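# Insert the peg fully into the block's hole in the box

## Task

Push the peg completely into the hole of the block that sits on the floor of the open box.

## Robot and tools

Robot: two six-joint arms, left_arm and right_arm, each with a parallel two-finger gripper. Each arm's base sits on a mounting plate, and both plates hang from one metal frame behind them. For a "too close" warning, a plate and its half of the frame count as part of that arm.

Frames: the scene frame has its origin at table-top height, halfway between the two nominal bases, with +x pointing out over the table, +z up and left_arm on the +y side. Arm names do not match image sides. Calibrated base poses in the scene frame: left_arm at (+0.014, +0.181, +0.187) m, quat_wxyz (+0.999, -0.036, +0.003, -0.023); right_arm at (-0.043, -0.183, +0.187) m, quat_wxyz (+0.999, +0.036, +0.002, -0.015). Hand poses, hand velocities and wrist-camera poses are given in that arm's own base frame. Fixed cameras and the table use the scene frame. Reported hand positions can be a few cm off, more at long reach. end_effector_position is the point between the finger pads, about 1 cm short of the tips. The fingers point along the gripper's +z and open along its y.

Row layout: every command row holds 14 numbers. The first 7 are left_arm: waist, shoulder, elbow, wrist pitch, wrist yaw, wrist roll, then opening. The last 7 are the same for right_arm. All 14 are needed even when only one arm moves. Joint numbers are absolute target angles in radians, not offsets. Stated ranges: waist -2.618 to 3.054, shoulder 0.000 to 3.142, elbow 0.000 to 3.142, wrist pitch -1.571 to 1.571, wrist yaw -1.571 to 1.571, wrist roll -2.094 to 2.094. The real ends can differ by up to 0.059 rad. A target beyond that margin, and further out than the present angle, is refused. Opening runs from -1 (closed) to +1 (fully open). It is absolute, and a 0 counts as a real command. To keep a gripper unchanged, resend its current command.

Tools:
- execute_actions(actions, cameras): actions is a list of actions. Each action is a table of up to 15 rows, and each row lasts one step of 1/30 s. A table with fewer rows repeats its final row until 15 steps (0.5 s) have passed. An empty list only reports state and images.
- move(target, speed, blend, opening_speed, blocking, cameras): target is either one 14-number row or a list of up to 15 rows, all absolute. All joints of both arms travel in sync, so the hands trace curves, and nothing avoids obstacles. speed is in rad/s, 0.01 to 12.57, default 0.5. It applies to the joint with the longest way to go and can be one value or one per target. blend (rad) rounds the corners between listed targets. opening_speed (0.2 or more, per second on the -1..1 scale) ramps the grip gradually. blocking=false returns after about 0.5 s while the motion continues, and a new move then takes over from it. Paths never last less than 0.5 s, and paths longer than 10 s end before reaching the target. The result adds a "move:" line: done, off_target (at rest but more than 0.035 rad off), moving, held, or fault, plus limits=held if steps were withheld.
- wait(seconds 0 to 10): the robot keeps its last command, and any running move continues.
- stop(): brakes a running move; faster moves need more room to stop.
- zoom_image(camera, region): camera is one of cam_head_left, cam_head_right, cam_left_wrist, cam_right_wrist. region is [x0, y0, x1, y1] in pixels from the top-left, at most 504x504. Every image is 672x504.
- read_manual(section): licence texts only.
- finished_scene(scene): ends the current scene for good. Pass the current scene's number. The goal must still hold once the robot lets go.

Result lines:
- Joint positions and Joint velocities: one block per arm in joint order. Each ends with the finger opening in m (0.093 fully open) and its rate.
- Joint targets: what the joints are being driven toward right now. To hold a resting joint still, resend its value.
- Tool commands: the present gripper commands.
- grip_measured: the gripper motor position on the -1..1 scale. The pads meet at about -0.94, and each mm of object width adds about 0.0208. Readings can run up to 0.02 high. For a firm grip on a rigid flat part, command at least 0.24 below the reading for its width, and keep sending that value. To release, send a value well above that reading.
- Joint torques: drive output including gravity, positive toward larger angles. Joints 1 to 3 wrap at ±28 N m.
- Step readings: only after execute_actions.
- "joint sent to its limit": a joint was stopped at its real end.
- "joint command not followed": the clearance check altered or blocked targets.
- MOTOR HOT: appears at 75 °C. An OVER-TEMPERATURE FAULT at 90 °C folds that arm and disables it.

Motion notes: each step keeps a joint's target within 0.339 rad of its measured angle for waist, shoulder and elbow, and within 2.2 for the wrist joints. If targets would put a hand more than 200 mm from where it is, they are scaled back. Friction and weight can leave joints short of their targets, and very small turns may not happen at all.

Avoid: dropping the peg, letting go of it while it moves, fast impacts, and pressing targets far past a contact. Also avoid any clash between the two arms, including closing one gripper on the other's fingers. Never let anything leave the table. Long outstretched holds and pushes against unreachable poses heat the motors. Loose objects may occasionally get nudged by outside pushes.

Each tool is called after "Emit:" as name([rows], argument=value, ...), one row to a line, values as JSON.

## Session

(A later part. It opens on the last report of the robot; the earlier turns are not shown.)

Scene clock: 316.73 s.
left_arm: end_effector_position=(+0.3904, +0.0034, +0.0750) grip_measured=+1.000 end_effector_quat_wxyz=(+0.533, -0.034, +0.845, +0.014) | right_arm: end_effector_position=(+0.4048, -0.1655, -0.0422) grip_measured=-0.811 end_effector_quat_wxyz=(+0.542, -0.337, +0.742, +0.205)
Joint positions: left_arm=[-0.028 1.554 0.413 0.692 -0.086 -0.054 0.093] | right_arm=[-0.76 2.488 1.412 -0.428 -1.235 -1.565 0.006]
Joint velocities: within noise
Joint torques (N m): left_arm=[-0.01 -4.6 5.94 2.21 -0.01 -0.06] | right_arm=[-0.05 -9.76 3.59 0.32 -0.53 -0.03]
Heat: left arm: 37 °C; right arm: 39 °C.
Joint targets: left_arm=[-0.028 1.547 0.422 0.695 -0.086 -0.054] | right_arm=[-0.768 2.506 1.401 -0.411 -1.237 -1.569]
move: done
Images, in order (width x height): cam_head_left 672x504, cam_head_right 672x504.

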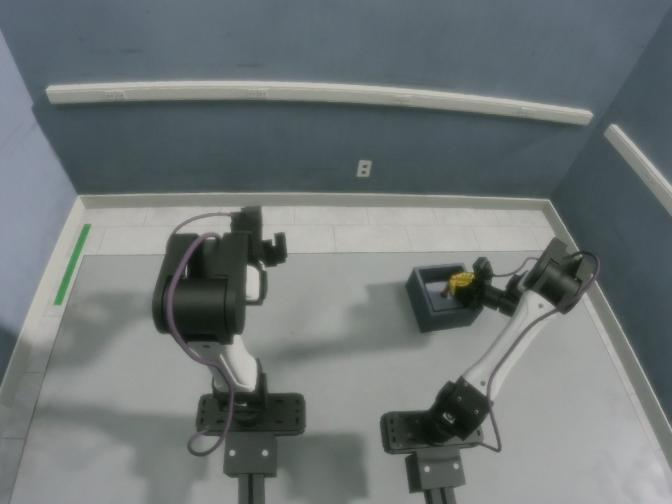

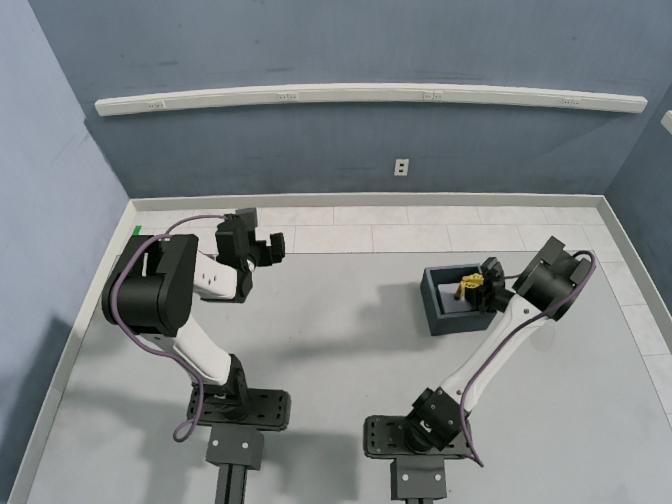

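Emit:
move(target=[-0.028,1.547,0.422,0.695,-0.086,-0.054,1,-0.777,2.519,1.401,-0.406,-1.221,-1.569,-0.95], speed=0.3, cameras=["cam_head_left","cam_head_right"])

Emit:
zoom_image(camera="cam_head_left", region=[420, 260, 480, 305])

Emit:
zoom_image(camera="cam_head_right", region=[430, 260, 490, 305])

Scene clock: 327.67 s.
left_arm: end_effector_position=(+0.3904, +0.0034, +0.0750) grip_measured=+1.000 end_effector_quat_wxyz=(+0.533, -0.034, +0.845, +0.014) | right_arm: end_effector_position=(+0.4039, -0.1671, -0.0424) grip_measured=-0.811 end_effector_quat_wxyz=(+0.546, -0.333, +0.740, +0.206)
Joint positions: left_arm=[-0.028 1.554 0.413 0.692 -0.086 -0.054 0.093] | right_arm=[-0.766 2.493 1.412 -0.425 -1.247 -1.565 0.006]
Joint velocities: within noise
Joint torques (N m): left_arm=[-0.05 -4.59 5.91 2.21 0 -0.05] | right_arm=[-0.34 -9.1 3.51 0.38 -0.3 -0.01]
Heat: left arm: 37 °C; right arm: 40 °C.
Joint targets: left_arm=[-0.028 1.547 0.422 0.695 -0.086 -0.054] | right_arm=[-0.777 2.519 1.401 -0.406 -1.221 -1.569]
move: done
Images, in order (width x height): cam_head_left 672x504, cam_head_right 672x504.

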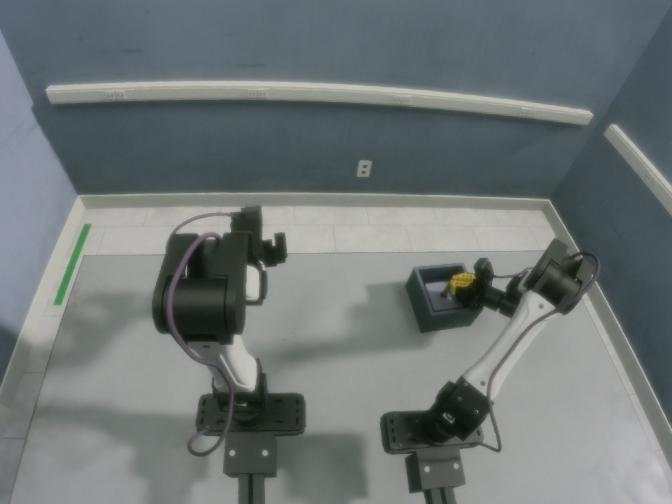

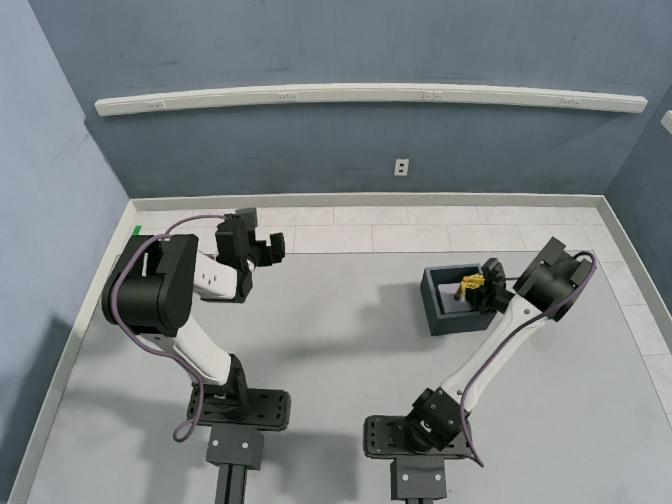

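Scaled by 8.400.

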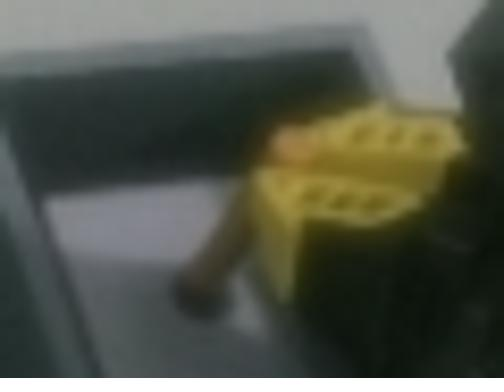

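Scaled by 8.400.

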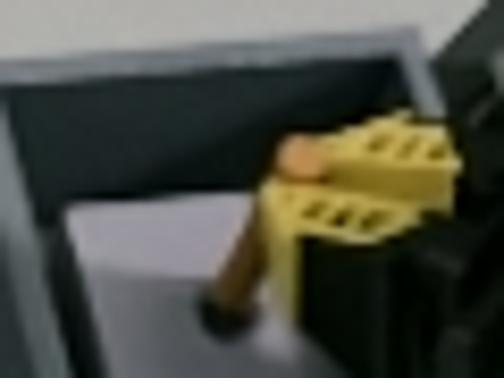

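Emit:
move([
  [-0.028,1.547,0.422,0.695,-0.086,-0.054,1,-0.777,2.48,1.401,-0.406,-1.221,-1.569,-0.95],
  [-0.028,1.547,0.422,0.695,-0.086,-0.054,1,-0.788,2.468,1.370,-0.423,-1.222,-1.569,-0.95],
], speed=0.3, cameras=["cam_head_left","cam_head_right"])

Emit:
zoom_image(camera="cam_head_left", region=[420, 260, 480, 305])

Emit:
zoom_image(camera="cam_head_right", region=[430, 260, 490, 305])

Scene clock: 338.87 s.
left_arm: end_effector_position=(+0.3904, +0.0034, +0.0750) grip_measured=+1.000 end_effector_quat_wxyz=(+0.533, -0.034, +0.845, +0.014) | right_arm: end_effector_position=(+0.3951, -0.1668, -0.0488) grip_measured=-0.811 end_effector_quat_wxyz=(+0.542, -0.323, +0.747, +0.210)
Joint positions: left_arm=[-0.028 1.554 0.413 0.692 -0.086 -0.054 0.093] | right_arm=[-0.78 2.494 1.382 -0.418 -1.239 -1.566 0.006]
Joint velocities: within noise
Joint torques (N m): left_arm=[0.01 -4.6 5.91 2.2 0 -0.06] | right_arm=[0.13 -13.55 3.19 0.05 -0.37 -0.01]
Heat: left arm: 37 °C; right arm: 40 °C.
Joint targets: left_arm=[-0.028 1.547 0.422 0.695 -0.086 -0.054] | right_arm=[-0.788 2.468 1.370 -0.423 -1.222 -1.569]
move: done
Images, in order (width x height): cam_head_left 672x504, cam_head_right 672x504.

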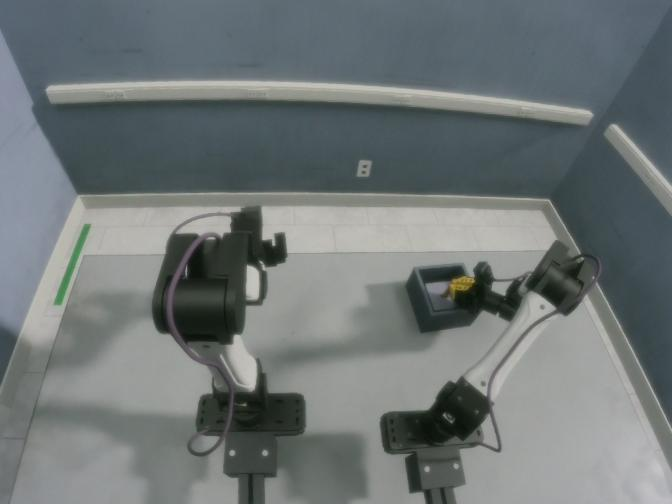

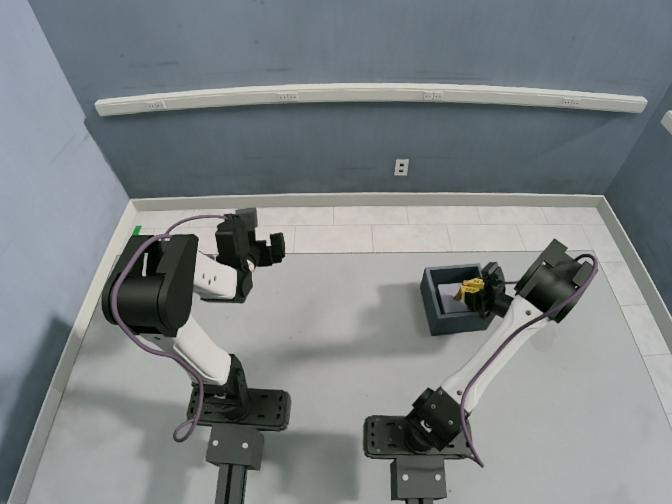

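Scaled by 8.400.

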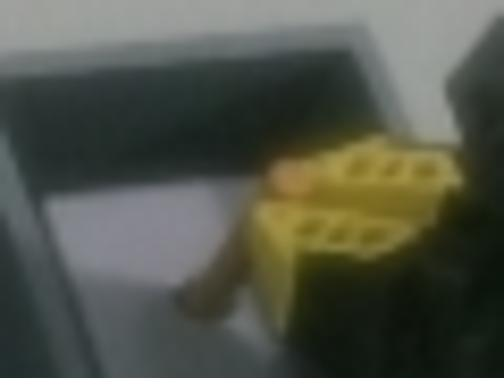

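Scaled by 8.400.

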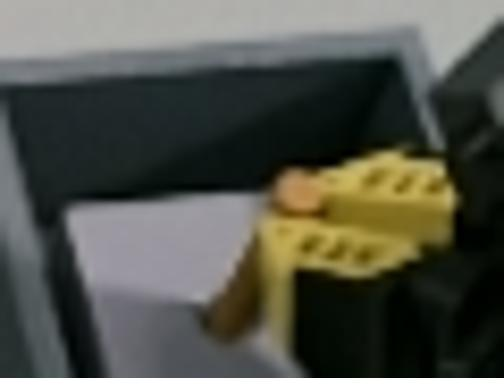

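Emit:
move(target=[-0.028,1.547,0.422,0.695,-0.086,-0.054,1,-0.784,2.527,1.376,-0.367,-1.218,-1.569,-0.95], speed=0.2, cameras=["cam_head_left","cam_head_right","cam_right_wrist"])

Emit:
zoom_image(camera="cam_head_right", region=[430, 260, 490, 305])

Scene clock: 348.27 s.
left_arm: end_effector_position=(+0.3904, +0.0034, +0.0750) grip_measured=+1.000 end_effector_quat_wxyz=(+0.533, -0.034, +0.845, +0.014) | right_arm: end_effector_position=(+0.3962, -0.1677, -0.0519) grip_measured=-0.811 end_effector_quat_wxyz=(+0.545, -0.326, +0.745, +0.205)
Joint positions: left_arm=[-0.028 1.554 0.413 0.692 -0.086 -0.054 0.093] | right_arm=[-0.78 2.503 1.382 -0.394 -1.242 -1.566 0.006]
Joint velocities: within noise
Joint torques (N m): left_arm=[-0.02 -4.64 5.91 2.2 -0.01 -0.04] | right_arm=[0.4 -9.28 3.74 0.41 -0.31 0.01]
Heat: left arm: 37 °C; right arm: 42 °C.
Joint targets: left_arm=[-0.028 1.547 0.422 0.695 -0.086 -0.054] | right_arm=[-0.784 2.527 1.376 -0.367 -1.218 -1.569]
move: done
Images, in order (width x height): cam_head_left 672x504, cam_head_right 672x504, cam_right_wrist 672x504.

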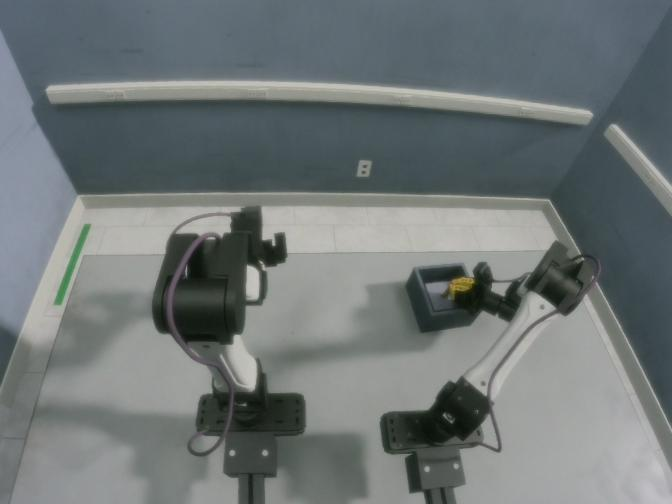

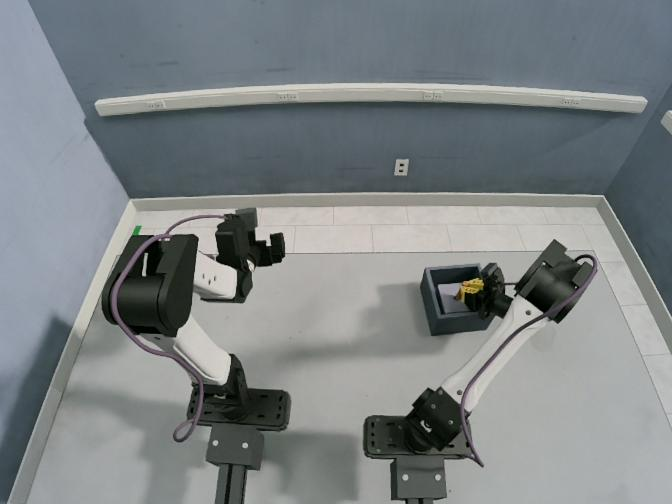

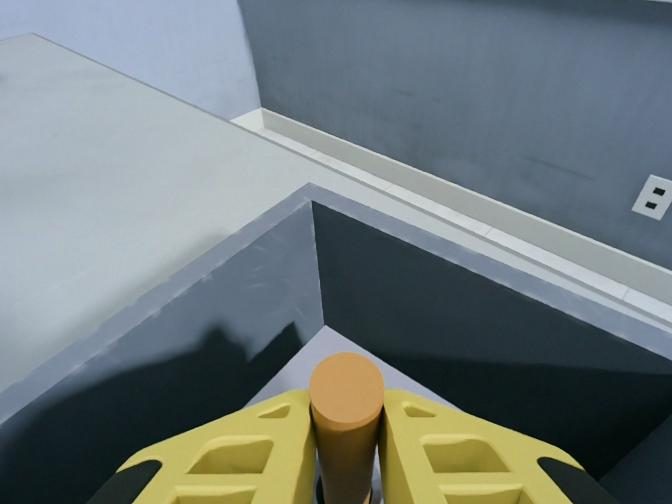

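Scaled by 8.400.

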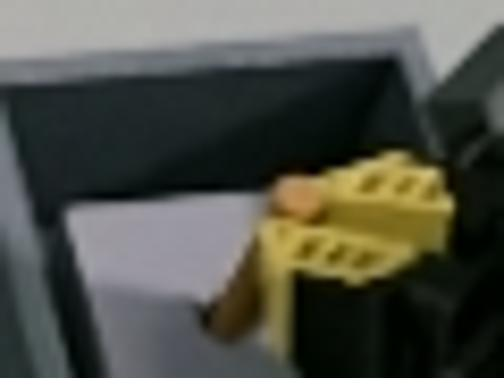

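Emit:
zoom_image(camera="cam_right_wrist", region=[296, 420, 408, 504])

Emit:
zoom_image(camera="cam_head_left", region=[430, 275, 470, 305])

Scaled by 4.500.

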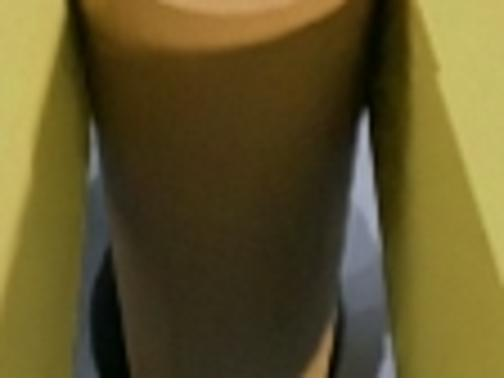

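Scaled by 12.600.

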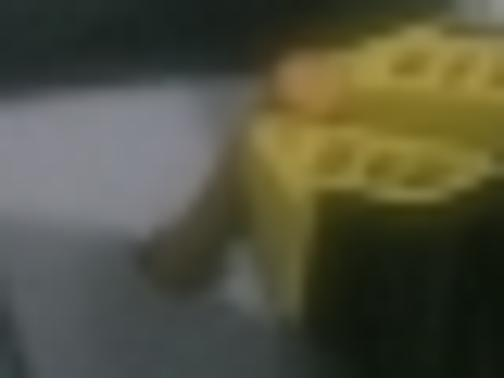

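Emit:
move(target=[-0.028,1.547,0.422,0.695,-0.086,-0.054,1,-0.776,2.545,1.376,-0.345,-1.2,-1.569,-0.95], speed=0.2, cameras=["cam_head_right","cam_right_wrist"])

Emit:
zoom_image(camera="cam_right_wrist", region=[296, 420, 408, 504])

Scene clock: 366.40 s.
left_arm: end_effector_position=(+0.3904, +0.0034, +0.0750) grip_measured=+1.000 end_effector_quat_wxyz=(+0.533, -0.034, +0.845, +0.014) | right_arm: end_effector_position=(+0.3964, -0.1676, -0.0524) grip_measured=-0.811 end_effector_quat_wxyz=(+0.547, -0.326, +0.744, +0.205)
Joint positions: left_arm=[-0.028 1.554 0.413 0.692 -0.086 -0.054 0.093] | right_arm=[-0.78 2.506 1.382 -0.39 -1.246 -1.566 0.006]
Joint velocities: within noise
Joint torques (N m): left_arm=[-0.01 -4.56 5.91 2.2 -0.01 -0.06] | right_arm=[1.01 -7.76 3.88 0.59 -0.13 0]
Heat: left arm: 37 °C; right arm: 40 °C.
Joint targets: left_arm=[-0.028 1.547 0.422 0.695 -0.086 -0.054] | right_arm=[-0.776 2.545 1.376 -0.345 -1.200 -1.569]
move: off_target (right_arm); right_arm: the wrist yaw is farthest, 0.046 rad from its target
Images, in order (width x height): cam_head_right 672x504, cam_right_wrist 672x504.

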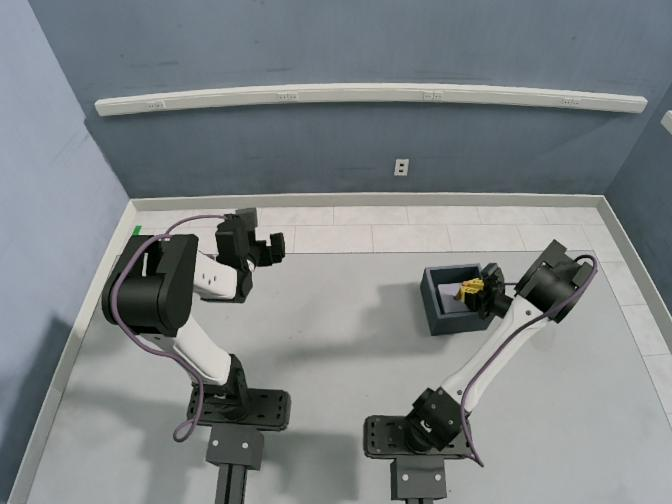

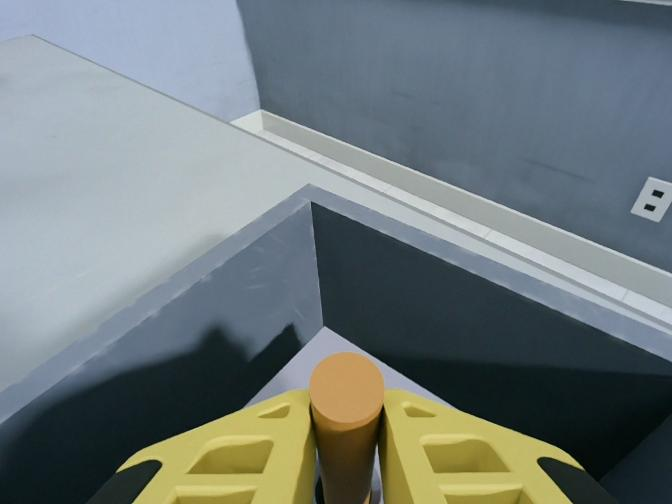

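Scaled by 4.500.

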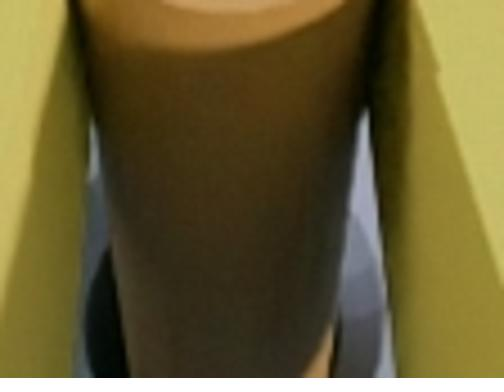

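Emit:
move([
  [-0.028,1.547,0.422,0.695,-0.086,-0.054,1,-0.780,2.48,1.376,-0.410,-1.215,-1.569,-0.95],
  [-0.028,1.547,0.422,0.695,-0.086,-0.054,1,-0.771,2.478,1.376,-0.412,-1.215,-1.569,-0.95],
], speed=0.2, cameras=["cam_head_right","cam_right_wrist"])

Emit:
zoom_image(camera="cam_right_wrist", region=[296, 420, 408, 504])

Emit:
zoom_image(camera="cam_head_right", region=[435, 275, 475, 305])

Scene clock: 379.10 s.
left_arm: end_effector_position=(+0.3904, +0.0034, +0.0750) grip_measured=+1.000 end_effector_quat_wxyz=(+0.533, -0.034, +0.845, +0.014) | right_arm: end_effector_position=(+0.3960, -0.1672, -0.0522) grip_measured=-0.811 end_effector_quat_wxyz=(+0.547, -0.325, +0.744, +0.206)
Joint positions: left_arm=[-0.028 1.554 0.413 0.692 -0.086 -0.054 0.093] | right_arm=[-0.78 2.506 1.382 -0.394 -1.247 -1.567 0.006]
Joint velocities: within noise
Joint torques (N m): left_arm=[0.01 -4.63 5.93 2.2 0 -0.05] | right_arm=[1.51 -13.64 3.84 -0.06 -0.21 0.02]
Heat: left arm: 37 °C; right arm: 40 °C.
Joint targets: left_arm=[-0.028 1.547 0.422 0.695 -0.086 -0.054] | right_arm=[-0.771 2.478 1.376 -0.412 -1.215 -1.569]
move: done
Images, in order (width x height): cam_head_right 672x504, cam_right_wrist 672x504.

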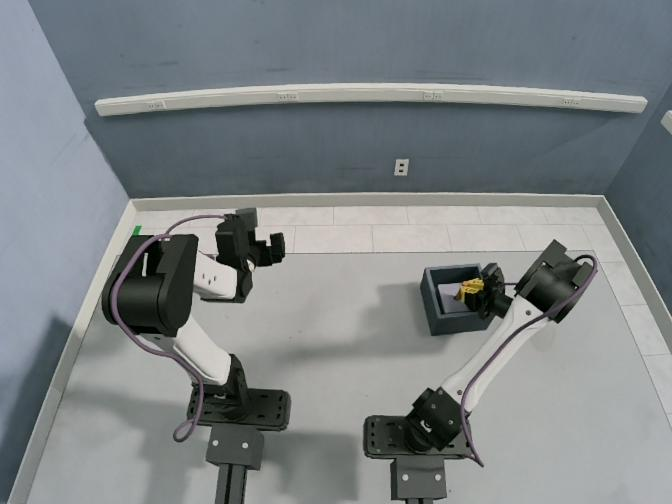

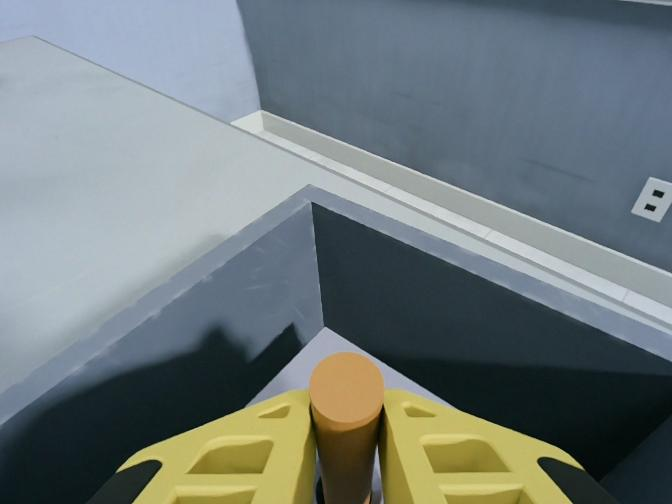

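Scaled by 4.500.

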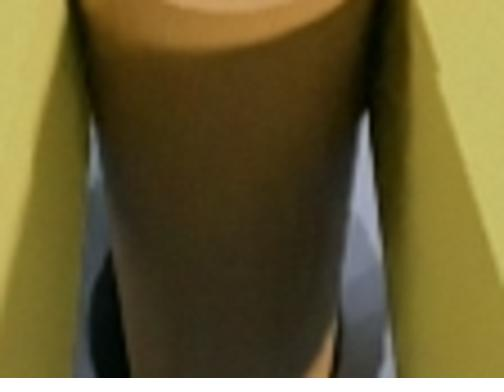

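Scaled by 12.600.

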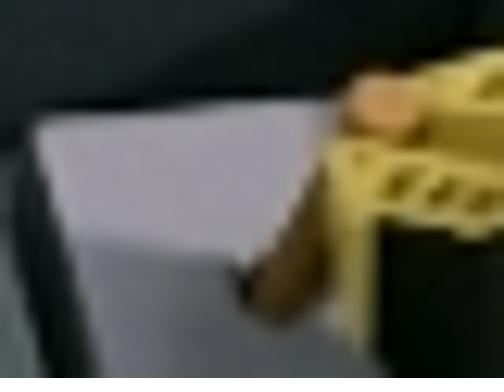

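Emit:
move([
  [-0.028,1.547,0.422,0.695,-0.086,-0.054,1,-0.780,2.45,1.376,-0.430,-1.215,-1.569,-0.95],
  [-0.028,1.547,0.422,0.695,-0.086,-0.054,1,-0.768,2.45,1.376,-0.430,-1.215,-1.569,-0.95],
], speed=0.2, cameras=["cam_head_right","cam_right_wrist"])

Emit:
zoom_image(camera="cam_right_wrist", region=[296, 420, 408, 504])

Emit:
zoom_image(camera="cam_head_right", region=[435, 275, 475, 305])

Scene clock: 385.47 s.
left_arm: end_effector_position=(+0.3904, +0.0034, +0.0750) grip_measured=+1.000 end_effector_quat_wxyz=(+0.533, -0.034, +0.845, +0.014) | right_arm: end_effector_position=(+0.3959, -0.1647, -0.0533) grip_measured=-0.811 end_effector_quat_wxyz=(+0.538, -0.328, +0.749, +0.208)
Joint positions: left_arm=[-0.028 1.554 0.413 0.692 -0.086 -0.054 0.093] | right_arm=[-0.773 2.501 1.382 -0.408 -1.228 -1.567 0.006]
Joint velocities: within noise
Joint torques (N m): left_arm=[0.01 -4.6 5.91 2.19 -0.01 -0.05] | right_arm=[1.1 -15.79 3.89 -0.1 -0.43 0.03]
Heat: left arm: 37 °C; right arm: 43 °C.
Joint targets: left_arm=[-0.028 1.547 0.422 0.695 -0.086 -0.054] | right_arm=[-0.768 2.450 1.376 -0.430 -1.215 -1.569]
move: off_target (right_arm); right_arm: the shoulder is farthest, 0.051 rad from its target
Images, in order (width x height): cam_head_right 672x504, cam_right_wrist 672x504.

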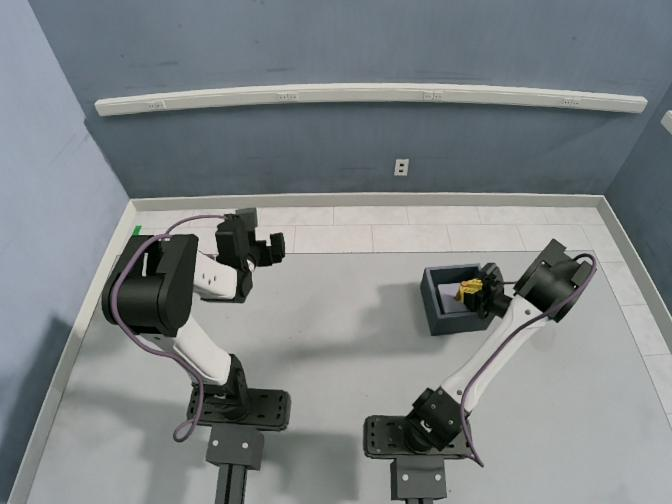

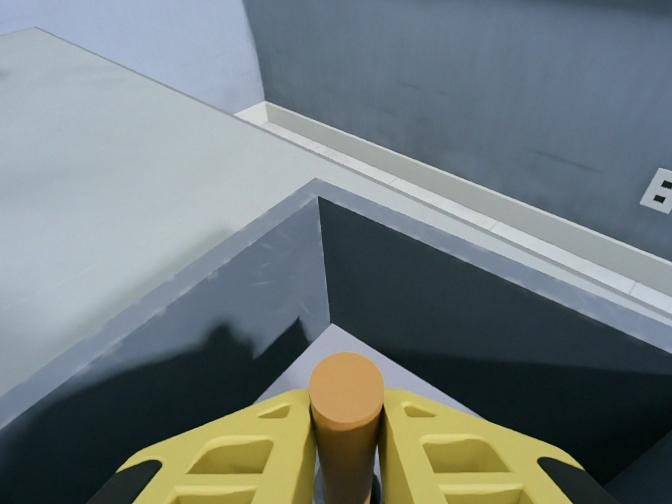

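Scaled by 4.500.

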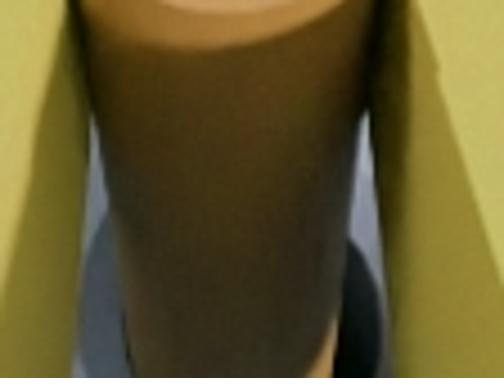

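Scaled by 12.600.

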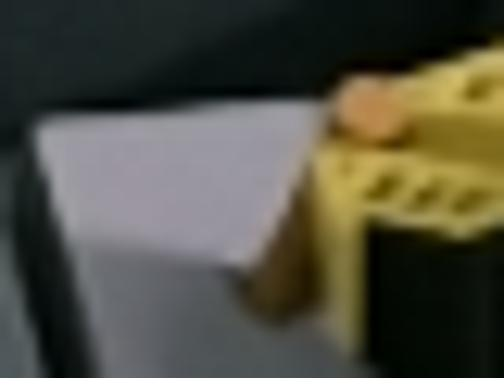

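Emit:
move([
  [-0.028,1.547,0.422,0.695,-0.086,-0.054,1,-0.772,2.53,1.376,-0.37,-1.215,-1.569,-0.95],
  [-0.028,1.547,0.422,0.695,-0.086,-0.054,1,-0.776,2.545,1.376,-0.345,-1.212,-1.569,-0.95],
], speed=0.2, cameras=["cam_right_wrist"])

Emit:
zoom_image(camera="cam_right_wrist", region=[296, 420, 408, 504])

Scene clock: 394.97 s.
left_arm: end_effector_position=(+0.3904, +0.0034, +0.0750) grip_measured=+1.000 end_effector_quat_wxyz=(+0.533, -0.034, +0.845, +0.014) | right_arm: end_effector_position=(+0.3973, -0.1646, -0.0533) grip_measured=-0.812 end_effector_quat_wxyz=(+0.546, -0.329, +0.742, +0.207)
Joint positions: left_arm=[-0.028 1.554 0.413 0.692 -0.086 -0.054 0.093] | right_arm=[-0.773 2.509 1.382 -0.389 -1.247 -1.567 0.006]
Joint velocities: within noise
Joint torques (N m): left_arm=[0.01 -4.59 5.91 2.2 -0.02 -0.05] | right_arm=[0.35 -8.09 3.79 0.6 -0.22 0.04]
Heat: left arm: 37 °C; right arm: 48 °C.
Joint targets: left_arm=[-0.028 1.547 0.422 0.695 -0.086 -0.054] | right_arm=[-0.776 2.545 1.376 -0.345 -1.212 -1.569]
move: off_target (right_arm); right_arm: the wrist pitch is farthest, 0.044 rad from its target
Images, in order (width x height): cam_right_wrist 672x504.

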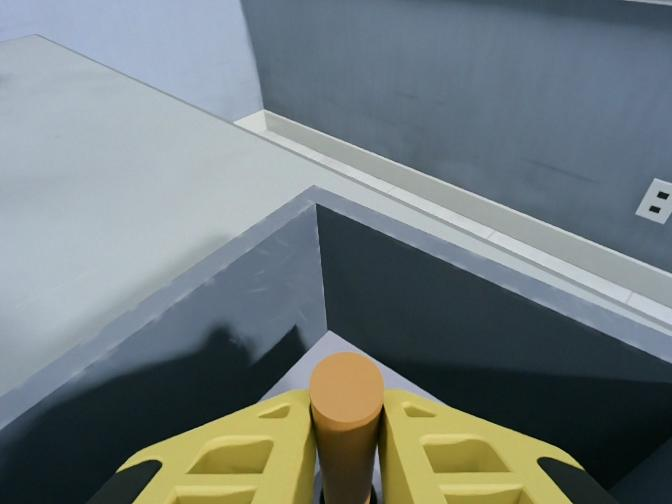

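Scaled by 4.500.

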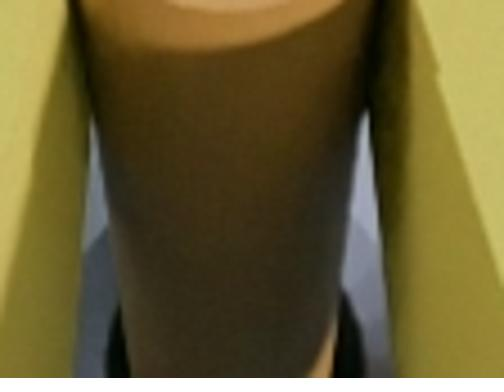

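Emit:
move(target=[-0.028,1.547,0.422,0.695,-0.086,-0.054,1,-0.770,2.585,1.372,-0.33,-1.19,-1.569,-0.95], speed=0.2, cameras=["cam_right_wrist"])

Emit:
zoom_image(camera="cam_right_wrist", region=[296, 420, 408, 504])

Scene clock: 417.93 s.
left_arm: end_effector_position=(+0.3904, +0.0034, +0.0750) grip_measured=+1.000 end_effector_quat_wxyz=(+0.533, -0.034, +0.845, +0.014) | right_arm: end_effector_position=(+0.3975, -0.1636, -0.0545) grip_measured=-0.812 end_effector_quat_wxyz=(+0.552, -0.329, +0.737, +0.208)
Joint positions: left_arm=[-0.028 1.554 0.413 0.692 -0.086 -0.054 0.093] | right_arm=[-0.773 2.519 1.382 -0.379 -1.262 -1.573 0.006]
Joint velocities: within noise
Joint torques (N m): left_arm=[-0.02 -4.6 5.93 2.2 -0.01 -0.06] | right_arm=[0.94 -5.37 3.28 0.64 0.12 0.1]
Heat: left arm: 38 °C; right arm: 42 °C.
Joint targets: left_arm=[-0.028 1.547 0.422 0.695 -0.086 -0.054] | right_arm=[-0.770 2.585 1.372 -0.330 -1.190 -1.569]
move: off_target (right_arm); right_arm: the wrist yaw is farthest, 0.072 rad from its target
Images, in order (width x height): cam_right_wrist 672x504.

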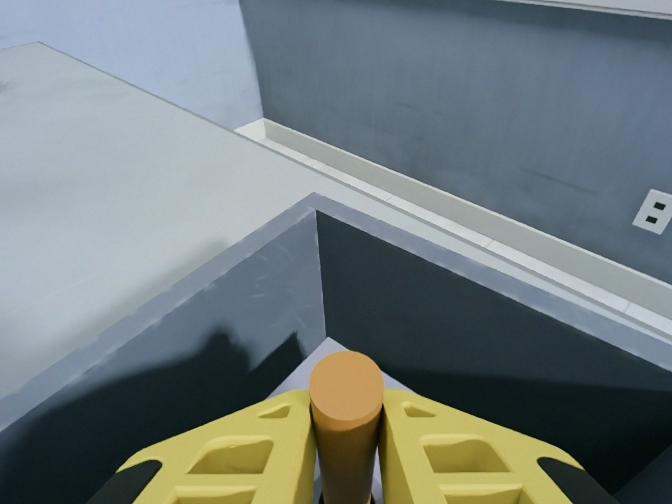

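Scaled by 4.500.

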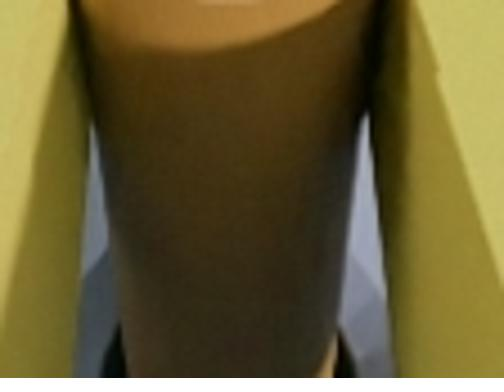

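Emit:
move([
  [-0.028,1.547,0.422,0.695,-0.086,-0.054,1,-0.772,2.56,1.376,-0.345,-1.16,-1.569,-0.95],
  [-0.028,1.547,0.422,0.695,-0.086,-0.054,1,-0.760,2.56,1.376,-0.345,-1.16,-1.569,-0.95],
  [-0.028,1.547,0.422,0.695,-0.086,-0.054,1,-0.790,2.56,1.376,-0.345,-1.16,-1.569,-0.95],
  [-0.028,1.547,0.422,0.695,-0.086,-0.054,1,-0.775,2.56,1.376,-0.345,-1.16,-1.569,-0.95],
], speed=0.05, cameras=["cam_right_wrist","cam_head_right"])

Emit:
zoom_image(camera="cam_right_wrist", region=[296, 420, 408, 504])

Emit:
zoom_image(camera="cam_head_right", region=[435, 275, 475, 305])

Scene clock: 430.50 s.
left_arm: end_effector_position=(+0.3904, +0.0034, +0.0750) grip_measured=+1.000 end_effector_quat_wxyz=(+0.533, -0.034, +0.845, +0.014) | right_arm: end_effector_position=(+0.3972, -0.1643, -0.0546) grip_measured=-0.812 end_effector_quat_wxyz=(+0.552, -0.329, +0.737, +0.207)
Joint positions: left_arm=[-0.028 1.554 0.413 0.692 -0.086 -0.054 0.093] | right_arm=[-0.775 2.519 1.382 -0.379 -1.262 -1.575 0.006]
Joint velocities: within noise
Joint torques (N m): left_arm=[-0.01 -4.57 5.93 2.17 -0.01 -0.05] | right_arm=[0.57 -7.54 3.74 0.48 0.41 0.1]
Heat: left arm: 38 °C; right arm: 40 °C.
Joint targets: left_arm=[-0.028 1.547 0.422 0.695 -0.086 -0.054] | right_arm=[-0.775 2.560 1.376 -0.345 -1.160 -1.569]
move: off_target (right_arm); right_arm: the wrist yaw is farthest, 0.102 rad from its target
Images, in order (width x height): cam_head_right 672x504, cam_right_wrist 672x504.

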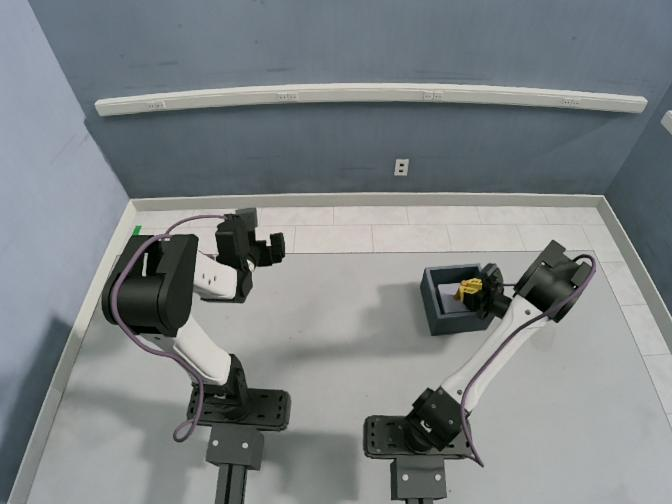

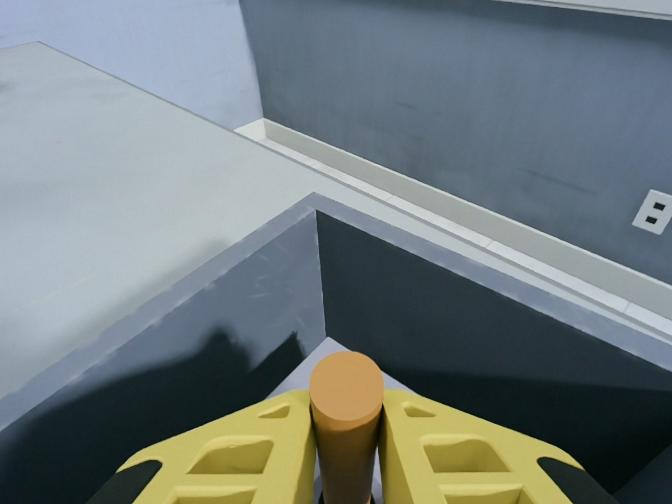

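Scaled by 4.500.

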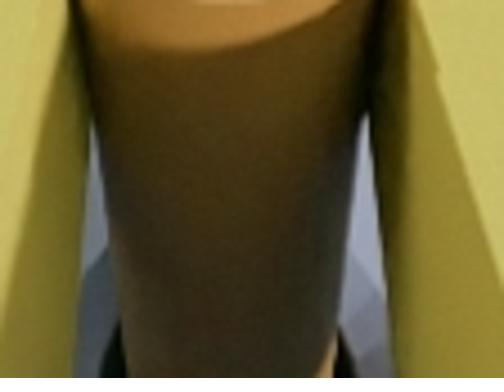

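Scaled by 12.600.

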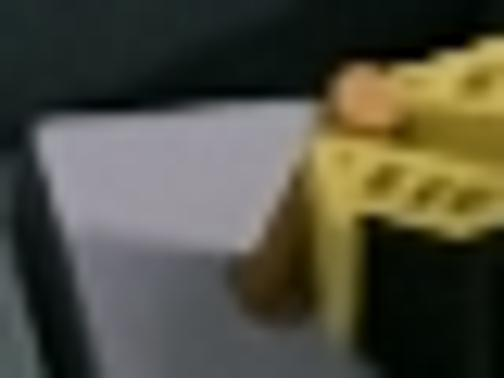

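Emit:
move(target=[-0.028,1.547,0.422,0.695,-0.086,-0.054,1,-0.750,2.52,1.376,-0.375,-1.22,-1.569,-0.95], speed=0.1, cameras=["cam_right_wrist","cam_head_right"])

Emit:
zoom_image(camera="cam_right_wrist", region=[296, 420, 408, 504])

Emit:
zoom_image(camera="cam_head_right", region=[415, 255, 515, 335])

Scene clock: 458.27 s.
left_arm: end_effector_position=(+0.3904, +0.0034, +0.0750) grip_measured=+1.000 end_effector_quat_wxyz=(+0.533, -0.034, +0.845, +0.014) | right_arm: end_effector_position=(+0.3976, -0.1630, -0.0532) grip_measured=-0.812 end_effector_quat_wxyz=(+0.554, -0.329, +0.735, +0.209)
Joint positions: left_arm=[-0.028 1.554 0.413 0.692 -0.086 -0.054 0.093] | right_arm=[-0.772 2.518 1.382 -0.382 -1.267 -1.576 0.006]
Joint velocities: within noise
Joint torques (N m): left_arm=[0.03 -4.59 5.86 2.21 0 -0.05] | right_arm=[2.62 -10.91 3.78 0.2 -0.08 0.15]
Heat: left arm: 38 °C; right arm: 39 °C.
Joint targets: left_arm=[-0.028 1.547 0.422 0.695 -0.086 -0.054] | right_arm=[-0.750 2.520 1.376 -0.375 -1.220 -1.569]
move: off_target (right_arm); right_arm: the wrist yaw is farthest, 0.047 rad from its target
Images, in order (width x height): cam_head_right 672x504, cam_right_wrist 672x504.

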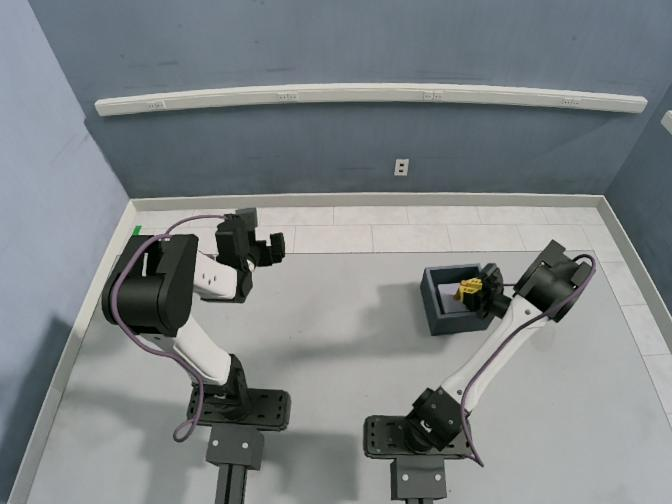

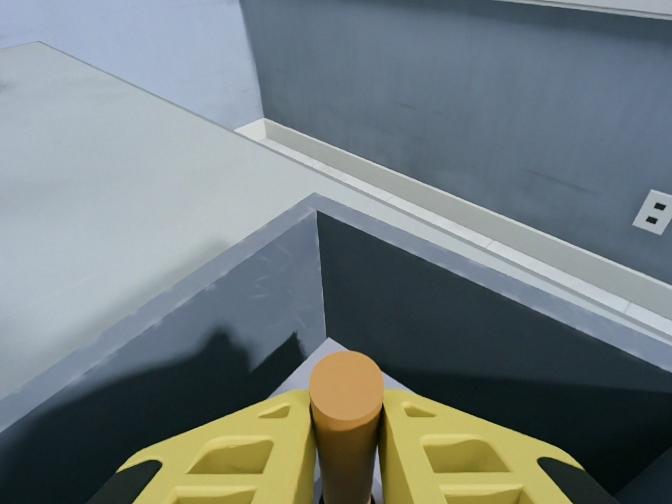

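Scaled by 4.500.

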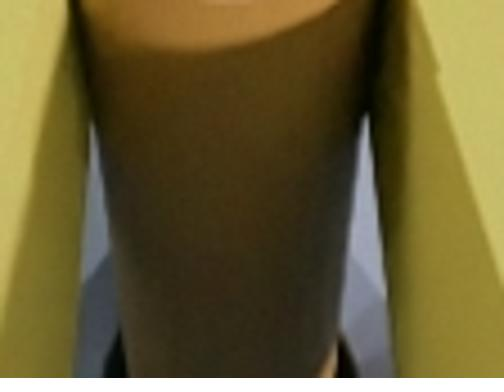

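Scaled by 5.040.

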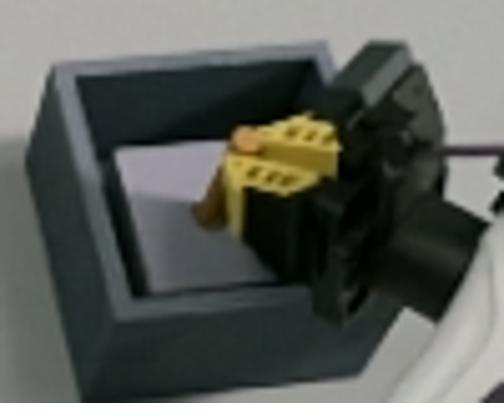

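Emit:
move([
  [-0.028,1.547,0.422,0.695,-0.086,-0.054,1,-0.772,2.52,1.376,-0.385,-1.25,-1.569,-0.95],
  [-0.028,1.547,0.422,0.695,-0.086,-0.054,1,-0.772,2.52,1.376,-0.385,-1.25,-1.569,-0.35],
], speed=0.1, opening_speed=0.4, cameras=["cam_right_wrist","cam_head_right"])

Emit:
zoom_image(camera="cam_head_right", region=[415, 255, 515, 335])

Scene clock: 465.20 s.
left_arm: end_effector_position=(+0.3904, +0.0034, +0.0750) grip_measured=+1.000 end_effector_quat_wxyz=(+0.533, -0.034, +0.845, +0.014) | right_arm: end_effector_position=(+0.3954, -0.1602, -0.0503) grip_measured=-0.352 end_effector_quat_wxyz=(+0.557, -0.319, +0.734, +0.223)
Joint positions: left_arm=[-0.028 1.554 0.413 0.692 -0.086 -0.054 0.093] | right_arm=[-0.774 2.518 1.382 -0.412 -1.287 -1.576 0.028]
Joint velocities: within noise
Joint torques (N m): left_arm=[-0.08 -4.62 5.9 2.2 -0.02 -0.05] | right_arm=[0.8 -11.02 3.74 0.34 -0.18 0.09]
Heat: left arm: 38 °C; right arm: 41 °C.
Joint targets: left_arm=[-0.028 1.547 0.422 0.695 -0.086 -0.054] | right_arm=[-0.772 2.520 1.376 -0.385 -1.250 -1.569]
move: off_target (right_arm); right_arm: the wrist yaw is farthest, 0.037 rad from its target
Images, in order (width x height): cam_head_right 672x504, cam_right_wrist 672x504.

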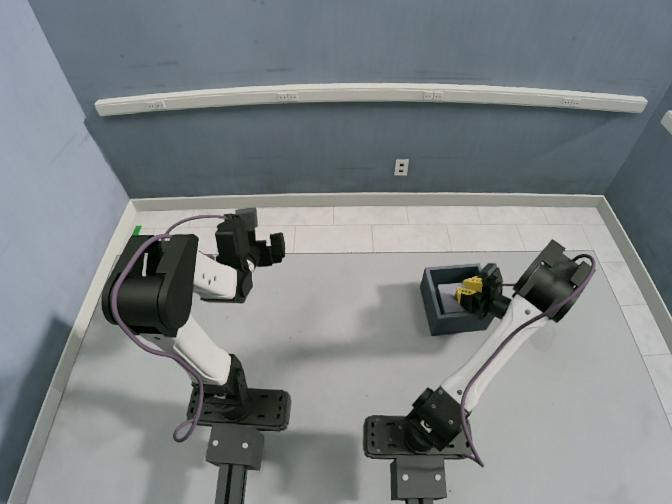

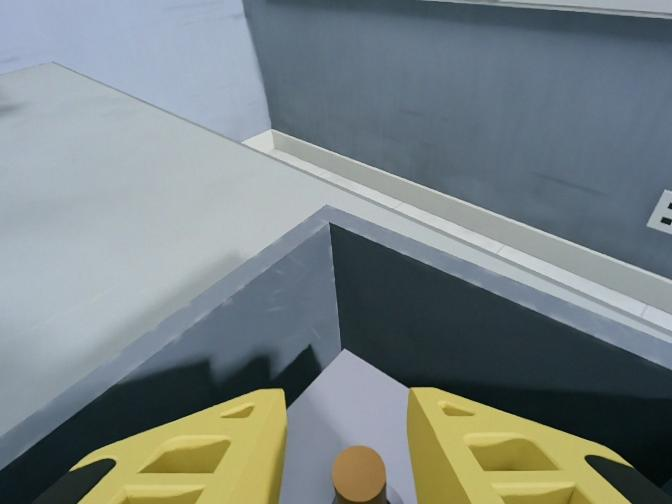

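Scaled by 5.040.

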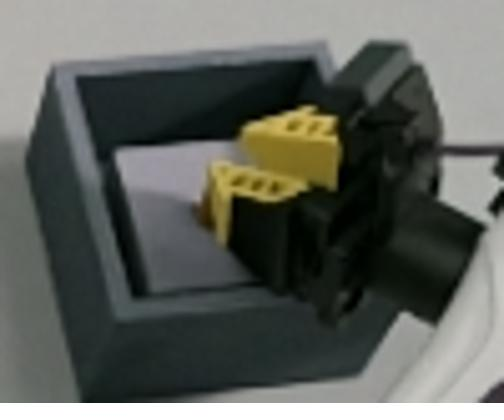

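Emit:
move(target=[-0.028,1.547,0.422,0.695,-0.086,-0.054,1,-0.79,2.2,1.376,-0.7,-1.25,-1.569,-0.3], speed=0.6, cameras=["cam_right_wrist","cam_head_left"])

Emit:
zoom_image(camera="cam_head_left", region=[405, 255, 505, 335])

Scene clock: 470.17 s.
left_arm: end_effector_position=(+0.3904, +0.0034, +0.0750) grip_measured=+1.000 end_effector_quat_wxyz=(+0.533, -0.034, +0.845, +0.014) | right_arm: end_effector_position=(+0.3909, -0.1640, +0.0498) grip_measured=-0.302 end_effector_quat_wxyz=(+0.544, -0.321, +0.746, +0.212)
Joint positions: left_arm=[-0.028 1.554 0.413 0.692 -0.086 -0.054 0.093] | right_arm=[-0.783 2.232 1.382 -0.691 -1.247 -1.575 0.031]
Joint velocities: within noise
Joint torques (N m): left_arm=[-0.06 -4.6 5.89 2.19 -0.01 -0.04] | right_arm=[0.05 -13.55 4.86 0.02 -0.58 0.11]
Heat: left arm: 38 °C; right arm: 42 °C.
Joint targets: left_arm=[-0.028 1.547 0.422 0.695 -0.086 -0.054] | right_arm=[-0.790 2.200 1.376 -0.700 -1.250 -1.569]
move: done
Images, in order (width x height): cam_head_left 672x504, cam_right_wrist 672x504.

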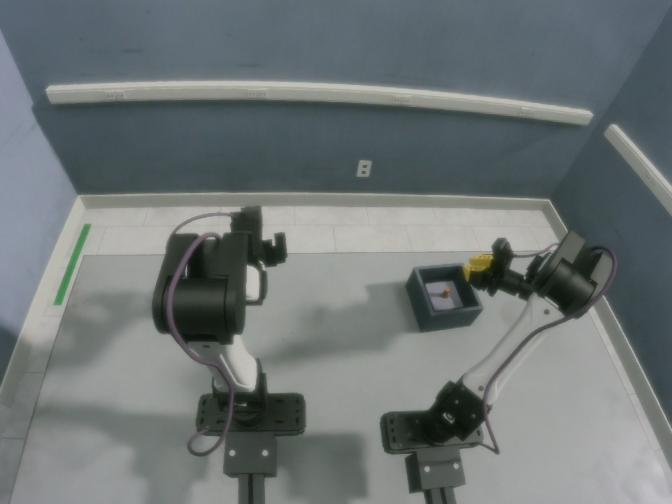

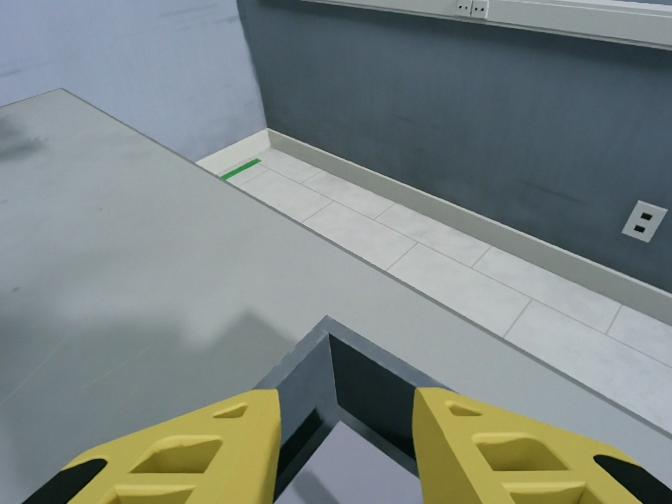

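Scaled by 5.040.

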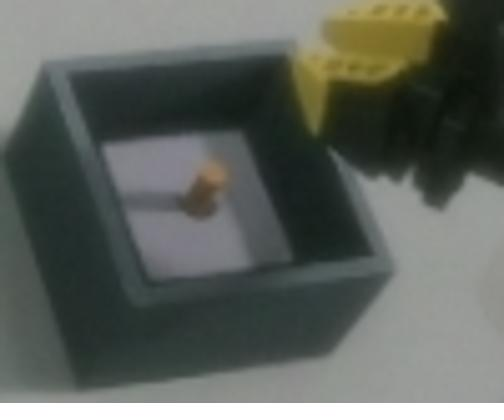

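Emit:
finished_scene(scene=1)

The scene is finished: the task was done.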